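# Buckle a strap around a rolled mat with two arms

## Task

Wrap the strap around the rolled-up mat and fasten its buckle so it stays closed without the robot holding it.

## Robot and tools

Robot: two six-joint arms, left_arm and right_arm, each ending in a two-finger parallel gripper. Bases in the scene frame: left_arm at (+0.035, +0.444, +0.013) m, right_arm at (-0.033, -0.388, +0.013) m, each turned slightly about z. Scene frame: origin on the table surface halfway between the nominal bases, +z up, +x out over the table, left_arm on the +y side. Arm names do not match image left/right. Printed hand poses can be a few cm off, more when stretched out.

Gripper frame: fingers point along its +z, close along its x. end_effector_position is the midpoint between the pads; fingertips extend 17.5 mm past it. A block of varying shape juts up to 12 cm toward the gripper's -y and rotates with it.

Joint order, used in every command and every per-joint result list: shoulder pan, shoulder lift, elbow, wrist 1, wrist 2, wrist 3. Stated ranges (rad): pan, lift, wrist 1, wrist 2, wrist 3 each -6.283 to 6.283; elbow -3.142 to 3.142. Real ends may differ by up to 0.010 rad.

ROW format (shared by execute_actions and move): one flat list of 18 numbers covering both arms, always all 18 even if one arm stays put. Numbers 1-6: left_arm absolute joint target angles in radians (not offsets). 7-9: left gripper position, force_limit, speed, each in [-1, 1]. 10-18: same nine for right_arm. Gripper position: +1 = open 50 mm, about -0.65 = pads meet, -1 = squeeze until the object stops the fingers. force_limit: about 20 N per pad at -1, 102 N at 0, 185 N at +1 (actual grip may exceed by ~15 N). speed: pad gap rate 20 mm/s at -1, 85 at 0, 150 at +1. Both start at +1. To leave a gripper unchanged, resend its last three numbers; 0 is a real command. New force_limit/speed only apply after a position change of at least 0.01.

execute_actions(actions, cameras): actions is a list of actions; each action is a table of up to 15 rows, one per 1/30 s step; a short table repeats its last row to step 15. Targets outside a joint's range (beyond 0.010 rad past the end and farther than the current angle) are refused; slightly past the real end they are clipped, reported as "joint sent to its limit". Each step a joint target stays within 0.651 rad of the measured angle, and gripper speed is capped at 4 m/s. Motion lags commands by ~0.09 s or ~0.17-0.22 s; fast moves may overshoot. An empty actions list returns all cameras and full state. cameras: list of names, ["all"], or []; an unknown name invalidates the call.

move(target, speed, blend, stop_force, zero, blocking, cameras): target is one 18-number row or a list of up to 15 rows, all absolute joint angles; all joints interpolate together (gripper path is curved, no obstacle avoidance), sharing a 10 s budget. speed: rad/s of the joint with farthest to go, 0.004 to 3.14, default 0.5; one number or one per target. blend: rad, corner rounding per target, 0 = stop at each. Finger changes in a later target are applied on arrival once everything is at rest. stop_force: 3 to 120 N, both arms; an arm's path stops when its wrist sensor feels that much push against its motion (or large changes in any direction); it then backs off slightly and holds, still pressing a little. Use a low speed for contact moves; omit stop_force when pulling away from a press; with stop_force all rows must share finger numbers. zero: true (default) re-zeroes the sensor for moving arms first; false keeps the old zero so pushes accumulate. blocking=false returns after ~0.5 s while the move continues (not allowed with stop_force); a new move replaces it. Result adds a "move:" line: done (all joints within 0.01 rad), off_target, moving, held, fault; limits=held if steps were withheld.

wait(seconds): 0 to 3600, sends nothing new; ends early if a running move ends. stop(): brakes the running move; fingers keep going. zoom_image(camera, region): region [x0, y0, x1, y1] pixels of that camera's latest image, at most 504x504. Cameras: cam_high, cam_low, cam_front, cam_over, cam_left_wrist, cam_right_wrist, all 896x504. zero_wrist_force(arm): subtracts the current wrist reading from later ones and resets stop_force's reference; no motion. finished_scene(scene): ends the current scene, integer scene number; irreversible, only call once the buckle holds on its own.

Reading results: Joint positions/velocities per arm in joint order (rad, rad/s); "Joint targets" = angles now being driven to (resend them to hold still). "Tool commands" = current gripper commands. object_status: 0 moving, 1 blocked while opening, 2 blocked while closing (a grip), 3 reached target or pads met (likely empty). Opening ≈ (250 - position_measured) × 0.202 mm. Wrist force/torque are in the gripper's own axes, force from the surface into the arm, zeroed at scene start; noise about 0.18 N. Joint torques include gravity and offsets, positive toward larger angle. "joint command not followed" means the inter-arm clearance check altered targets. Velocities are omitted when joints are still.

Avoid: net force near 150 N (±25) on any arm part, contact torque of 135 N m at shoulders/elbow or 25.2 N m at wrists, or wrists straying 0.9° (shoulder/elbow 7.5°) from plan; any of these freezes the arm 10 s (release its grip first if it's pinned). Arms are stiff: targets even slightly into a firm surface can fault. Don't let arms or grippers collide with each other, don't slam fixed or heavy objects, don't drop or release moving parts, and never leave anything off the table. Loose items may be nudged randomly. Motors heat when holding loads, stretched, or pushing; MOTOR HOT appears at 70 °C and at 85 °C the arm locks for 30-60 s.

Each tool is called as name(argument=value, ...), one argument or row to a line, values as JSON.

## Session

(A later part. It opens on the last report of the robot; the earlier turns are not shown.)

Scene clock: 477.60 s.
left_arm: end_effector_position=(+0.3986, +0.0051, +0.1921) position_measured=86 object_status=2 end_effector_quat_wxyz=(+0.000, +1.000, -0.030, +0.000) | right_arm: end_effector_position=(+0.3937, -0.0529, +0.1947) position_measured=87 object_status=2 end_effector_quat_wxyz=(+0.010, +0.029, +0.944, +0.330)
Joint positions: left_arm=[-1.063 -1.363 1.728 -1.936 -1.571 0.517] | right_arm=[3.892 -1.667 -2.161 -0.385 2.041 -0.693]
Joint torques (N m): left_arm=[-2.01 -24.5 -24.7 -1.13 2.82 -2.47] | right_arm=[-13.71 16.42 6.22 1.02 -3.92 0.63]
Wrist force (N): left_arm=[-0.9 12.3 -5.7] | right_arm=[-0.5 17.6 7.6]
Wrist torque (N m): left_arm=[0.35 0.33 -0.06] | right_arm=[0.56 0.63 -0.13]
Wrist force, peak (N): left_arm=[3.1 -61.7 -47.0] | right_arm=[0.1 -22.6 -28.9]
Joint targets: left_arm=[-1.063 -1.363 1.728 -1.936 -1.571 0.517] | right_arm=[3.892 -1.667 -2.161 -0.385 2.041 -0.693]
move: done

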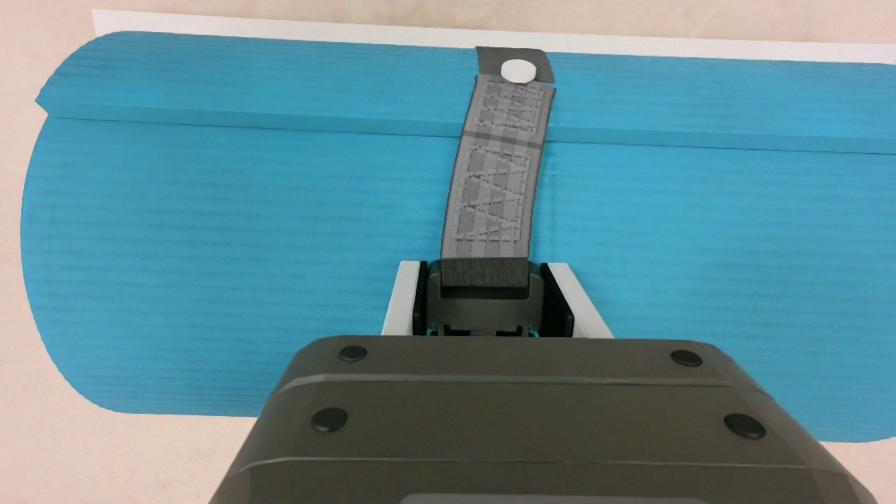

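move(
  target=[
    [-1.0632,-1.3633,1.7281,-1.9357,-1.5708,0.5166,0.65,-0.5,-1,3.8923,-1.6673,-2.1608,-0.3846,2.0414,-0.6931,-1,-0.3,-1],
    [-1.0569,-1.3749,1.7425,-1.9384,-1.5708,0.5229,0.65,-0.5,-1,3.8923,-1.6673,-2.1608,-0.3846,2.0414,-0.6931,-1,-0.3,-1],
    [-1.0569,-1.3749,1.7425,-1.9384,-1.5708,0.5229,-1,-0.1,-1,3.8923,-1.6673,-2.1608,-0.3846,2.0414,-0.6931,-1,-0.3,-1],
  ],
  speed=0.06,
  cameras=["cam_left_wrist"],
)

move(
  target=[-1.0677,-1.3551,1.718,-1.9337,-1.5708,0.5121,-1,-0.1,-1,3.8923,-1.6673,-2.1608,-0.3846,2.0414,-0.6931,-1,-0.3,-1],
  speed=0.04,
  stop_force=85,
  cameras=["cam_left_wrist","cam_right_wrist","cam_front"],
)

zoom_image(
  camera="cam_left_wrist",
  region=[370, 230, 610, 350],
)

zoom_image(
  camera="cam_front",
  region=[340, 150, 500, 230],
)

zoom_image(
  camera="cam_right_wrist",
  region=[370, 230, 610, 350],
)

Scene clock: 494.93 s.
left_arm: end_effector_position=(+0.3991, +0.0121, +0.1920) position_measured=87 object_status=0 end_effector_quat_wxyz=(+0.000, +1.000, -0.030, +0.000) | right_arm: end_effector_position=(+0.3937, -0.0529, +0.1947) position_measured=87 object_status=2 end_effector_quat_wxyz=(+0.010, +0.029, +0.944, +0.330)
Joint positions: left_arm=[-1.057 -1.375 1.742 -1.938 -1.571 0.523] | right_arm=[3.892 -1.667 -2.161 -0.385 2.041 -0.693]
Joint torques (N m): left_arm=[-10.03 -26.69 -29.75 -1.07 -1.3 -2.46] | right_arm=[0.52 16.67 27.38 4.93 1.29 0.52]
Wrist force (N): left_arm=[3.1 -1.0 -0.7] | right_arm=[0.4 3.5 0.8]
Wrist torque (N m): left_arm=[0.22 0.33 -0.13] | right_arm=[0.35 0.52 -0.33]
Wrist force, peak (N): left_arm=[-0.9 12.5 -5.4] | right_arm=[-0.3 17.9 7.7]
Joint targets: left_arm=[-1.057 -1.375 1.743 -1.938 -1.571 0.523] | right_arm=[3.892 -1.667 -2.161 -0.385 2.041 -0.693]
move: done

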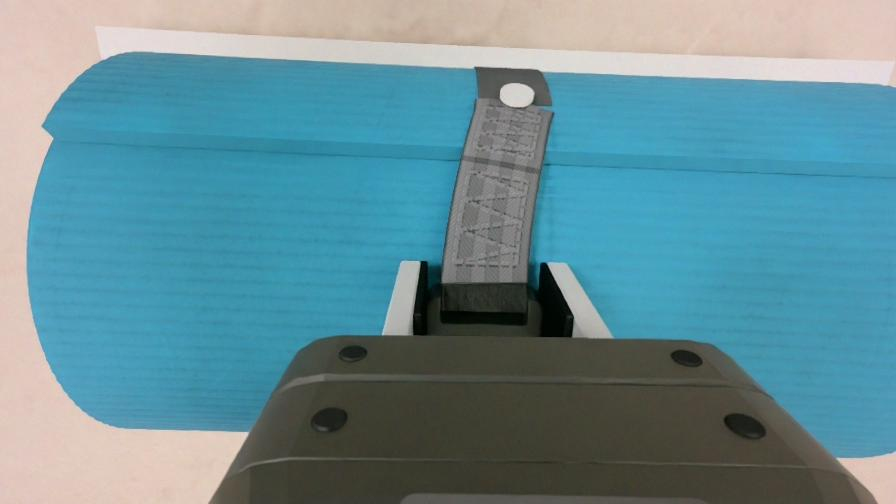

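Scene clock: 496.27 s.
left_arm: end_effector_position=(+0.3987, +0.0033, +0.1919) position_measured=87 object_status=2 end_effector_quat_wxyz=(-0.001, +1.000, -0.030, +0.000) | right_arm: end_effector_position=(+0.3937, -0.0529, +0.1947) position_measured=87 object_status=2 end_effector_quat_wxyz=(+0.010, +0.029, +0.944, +0.330)
Joint positions: left_arm=[-1.065 -1.359 1.723 -1.932 -1.569 0.514] | right_arm=[3.892 -1.667 -2.161 -0.385 2.041 -0.693]
Joint torques (N m): left_arm=[-21.08 -17.46 -28.95 -17.4 -11.22 2.69] | right_arm=[28.35 16.69 34.35 11.53 8.98 0.55]
Wrist force (N): left_arm=[0.9 -71.6 -36.0] | right_arm=[5.0 -40.3 -45.3]
Wrist torque (N m): left_arm=[0.36 -0.06 -0.23] | right_arm=[0.94 0.68 -0.17]
Wrist force, peak (N): left_arm=[8.0 -87.1 -39.4] | right_arm=[8.9 -44.1 -49.2]
Joint targets: left_arm=[-1.065 -1.359 1.723 -1.934 -1.570 0.514] | right_arm=[3.892 -1.667 -2.161 -0.385 2.041 -0.693]
move: contact (left_arm)
Images, in order (width x height): cam_front 896x504, cam_left_wrist 896x504, cam_right_wrist 896x504.

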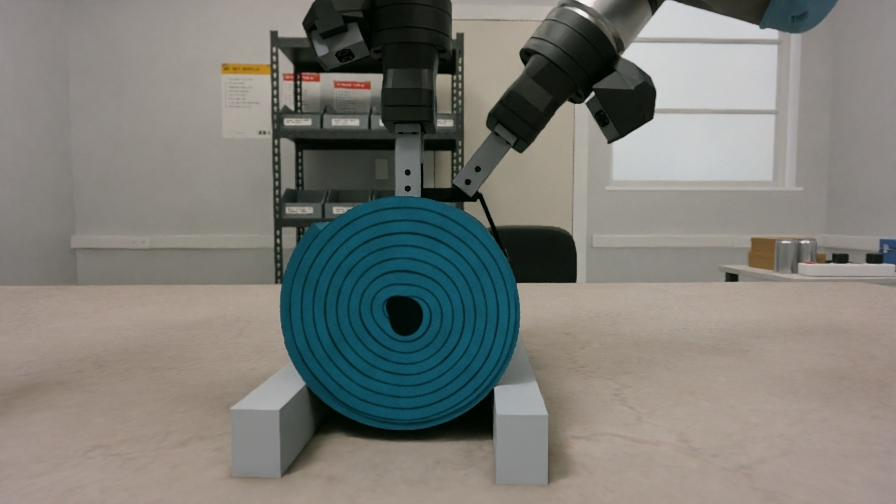

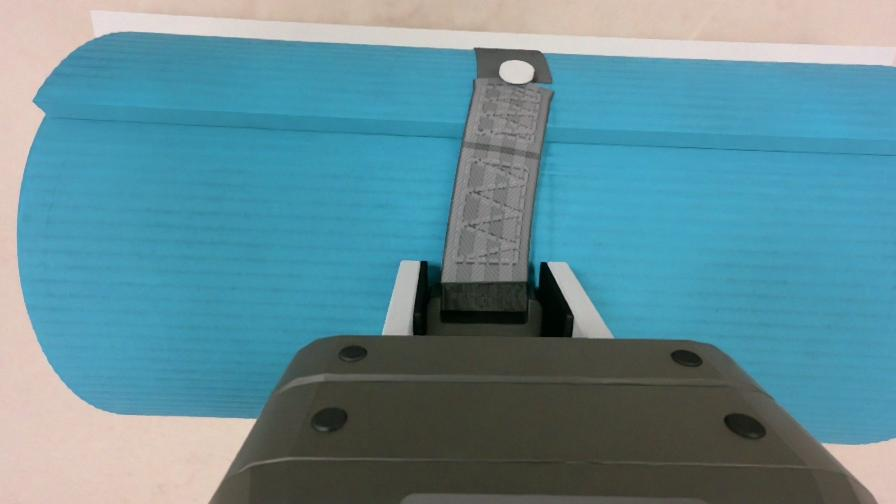

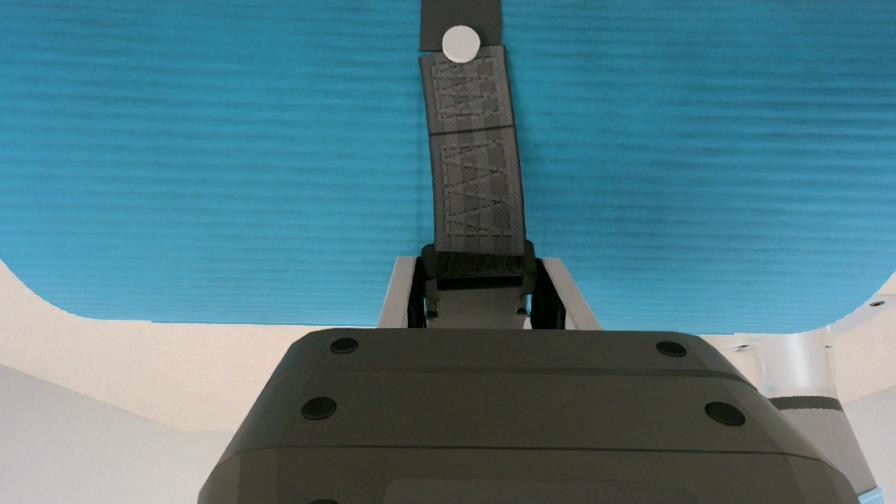

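Scaled by 2.100.

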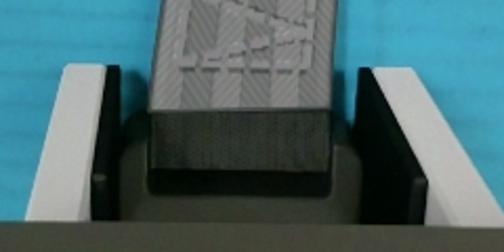

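Scaled by 3.150.

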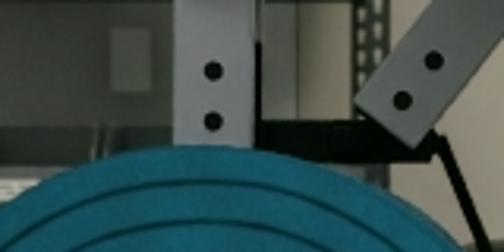

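Scaled by 2.100.

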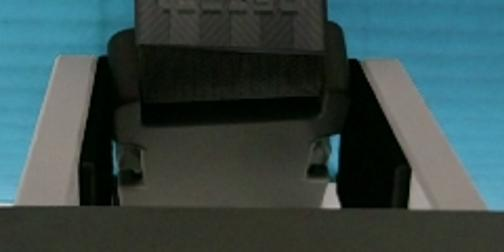

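move(
  target=[-1.0595,-1.3700,1.7363,-1.9372,-1.5708,0.5202,-1,-0.1,-1,3.8923,-1.6673,-2.1608,-0.3846,2.0414,-0.6931,-1,-0.3,-1],
  speed=0.03,
  stop_force=110,
  cameras=["cam_left_wrist","cam_right_wrist","cam_front"],
)

zoom_image(
  camera="cam_right_wrist",
  region=[370, 230, 610, 350],
)

Scene clock: 500.30 s.
left_arm: end_effector_position=(+0.3987, +0.0079, +0.1922) position_measured=87 object_status=2 end_effector_quat_wxyz=(+0.000, +1.000, -0.031, +0.000) | right_arm: end_effector_position=(+0.3937, -0.0529, +0.1947) position_measured=87 object_status=2 end_effector_quat_wxyz=(+0.010, +0.029, +0.944, +0.330)
Joint positions: left_arm=[-1.061 -1.368 1.734 -1.937 -1.571 0.519] | right_arm=[3.892 -1.667 -2.161 -0.385 2.041 -0.693]
Joint torques (N m): left_arm=[4.98 -28.82 -17.85 8.4 5.11 -2.26] | right_arm=[-25.86 21.79 1.44 -1.16 -7.6 0.39]
Wrist force (N): left_arm=[3.9 41.4 1.4] | right_arm=[1.4 35.5 29.0]
Wrist torque (N m): left_arm=[0.44 0.31 -0.44] | right_arm=[0.17 0.28 -0.15]
Wrist force, peak (N): left_arm=[0.7 -71.9 -36.5] | right_arm=[4.6 -40.4 -46.0]
Joint targets: left_arm=[-1.061 -1.368 1.734 -1.937 -1.571 0.519] | right_arm=[3.892 -1.667 -2.161 -0.385 2.041 -0.693]
move: contact (left_arm)
Images, in order (width x height): cam_front 896x504, cam_left_wrist 896x504, cam_right_wrist 896x504.

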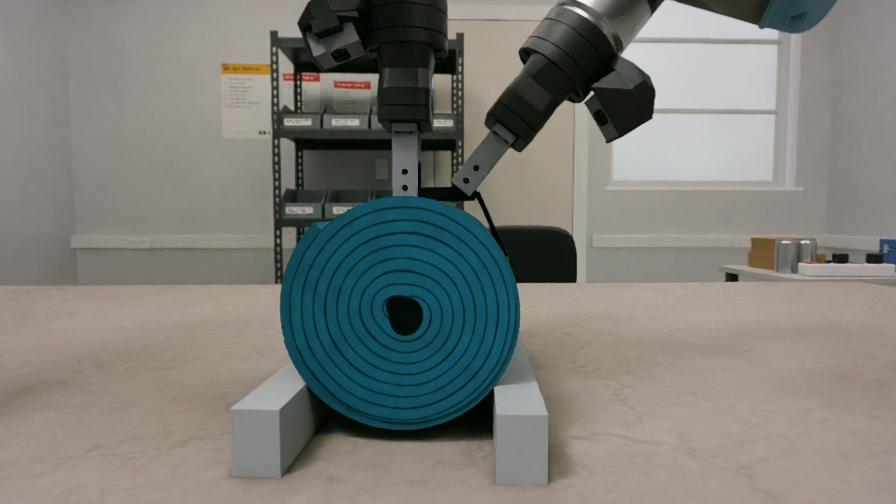

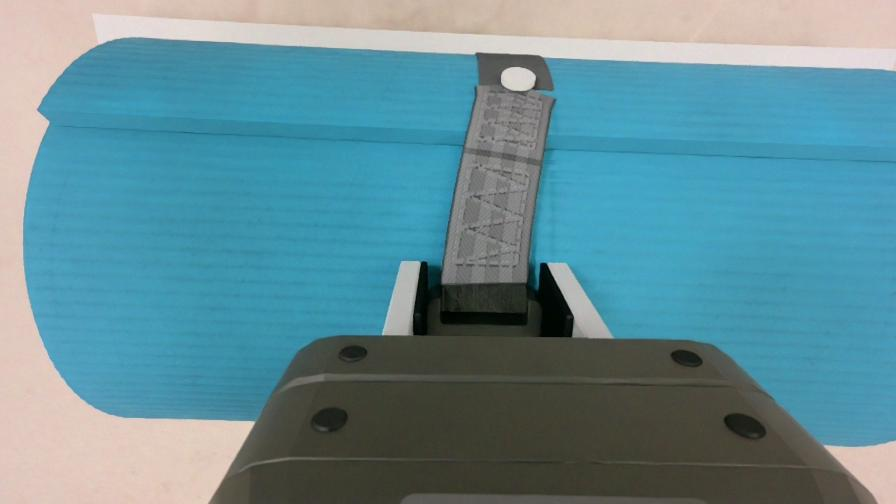

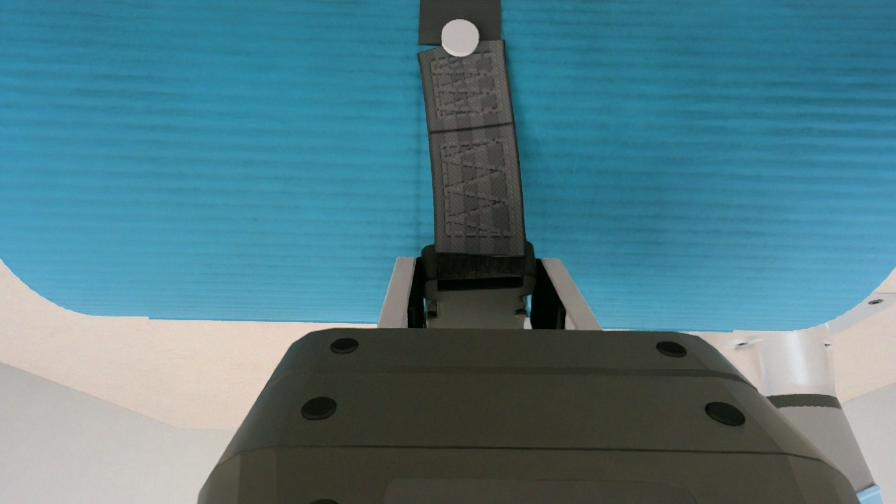

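Scaled by 2.100.

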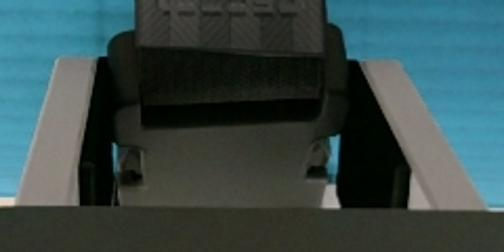

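move(
  target=[
    [-1.0645,-1.3608,1.7247,-1.9351,-1.5708,0.5152,-1,-0.1,-1,3.8923,-1.6673,-2.1608,-0.3846,2.0414,-0.6931,-1,-0.3,-1],
    [-1.0645,-1.3608,1.7247,-1.9351,-1.5708,0.5152,0.65,-0.5,-1,3.8923,-1.6673,-2.1608,-0.3846,2.0414,-0.6931,0.7,-0.5,-1],
    [-1.0645,-1.4068,1.5999,-1.7639,-1.5708,0.5152,0.65,-0.5,-1,3.8264,-1.5474,-2.133,-0.5629,2.0719,-0.7588,0.7,-0.5,-1],
  ],
  speed=0.15,
  cameras=["cam_over","cam_front","cam_left_wrist","cam_right_wrist"],
)

zoom_image(
  camera="cam_right_wrist",
  region=[350, 100, 610, 340],
)

Scene clock: 513.00 s.
left_arm: end_effector_position=(+0.3982, +0.0043, +0.2602) position_measured=56 object_status=3 end_effector_quat_wxyz=(+0.000, +1.000, -0.030, +0.000) | right_arm: end_effector_position=(+0.3913, -0.0902, +0.2414) position_measured=48 object_status=3 end_effector_quat_wxyz=(+0.010, +0.029, +0.943, +0.330)
Joint positions: left_arm=[-1.064 -1.407 1.6 -1.764 -1.571 0.515] | right_arm=[3.826 -1.547 -2.133 -0.563 2.072 -0.759]
Joint torques (N m): left_arm=[9.61 -26.67 -17.7 -5.18 1.3 1] | right_arm=[5.17 11.16 14.94 5.19 -0.76 1.24]
Wrist force (N): left_arm=[-1.6 2.8 -0.4] | right_arm=[-0.8 0.3 -1.1]
Wrist torque (N m): left_arm=[0.50 0.23 0.04] | right_arm=[0.04 0.25 -0.35]
Wrist force, peak (N): left_arm=[3.9 -60.9 -23.0] | right_arm=[1.6 35.9 29.0]
Joint targets: left_arm=[-1.065 -1.407 1.600 -1.764 -1.571 0.515] | right_arm=[3.826 -1.547 -2.133 -0.563 2.072 -0.759]
move: done
Images, in order (width x height): cam_front 896x504, cam_over 896x504, cam_left_wrist 896x504, cam_right_wrist 896x504.

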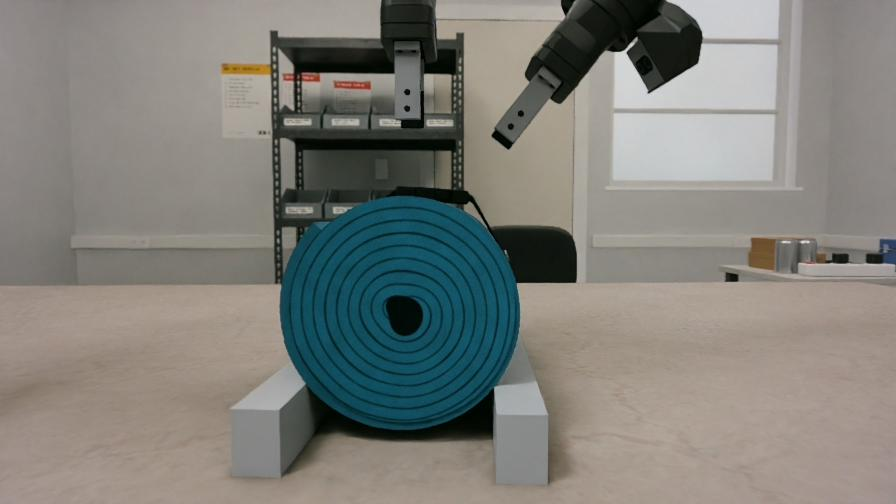

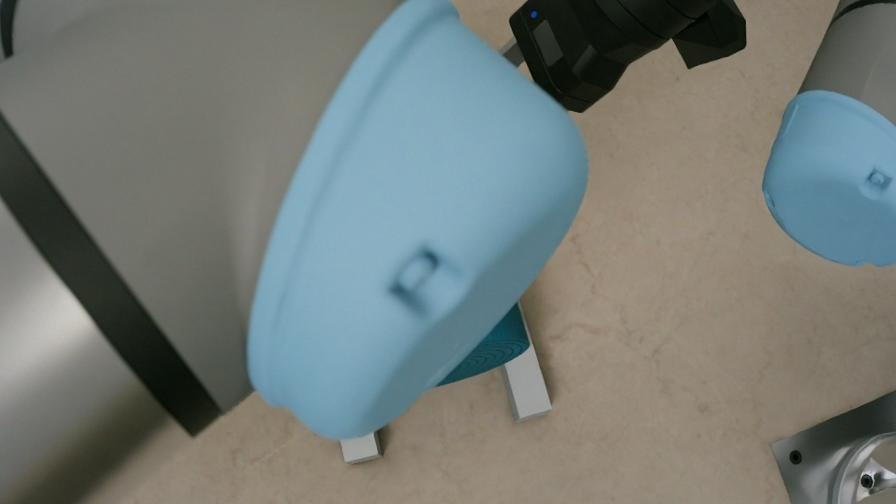

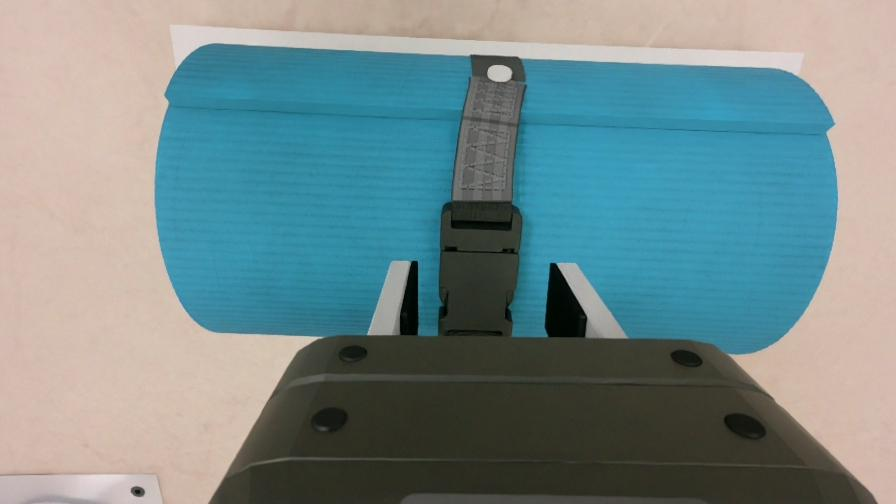

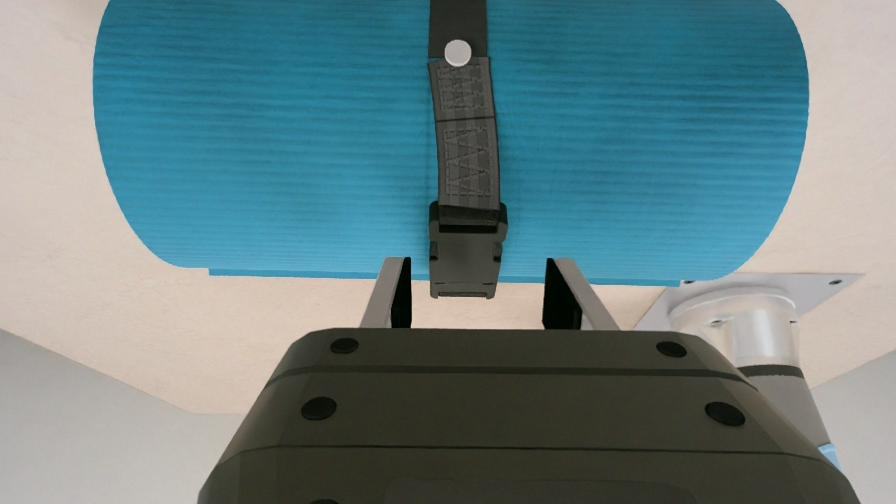

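Scaled by 1.938.

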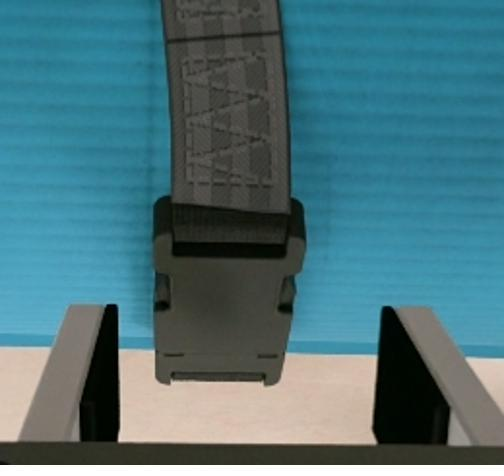

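Buckled and latched.

finished_scene(
  scene=1,
)

The scene is finished: the task was done.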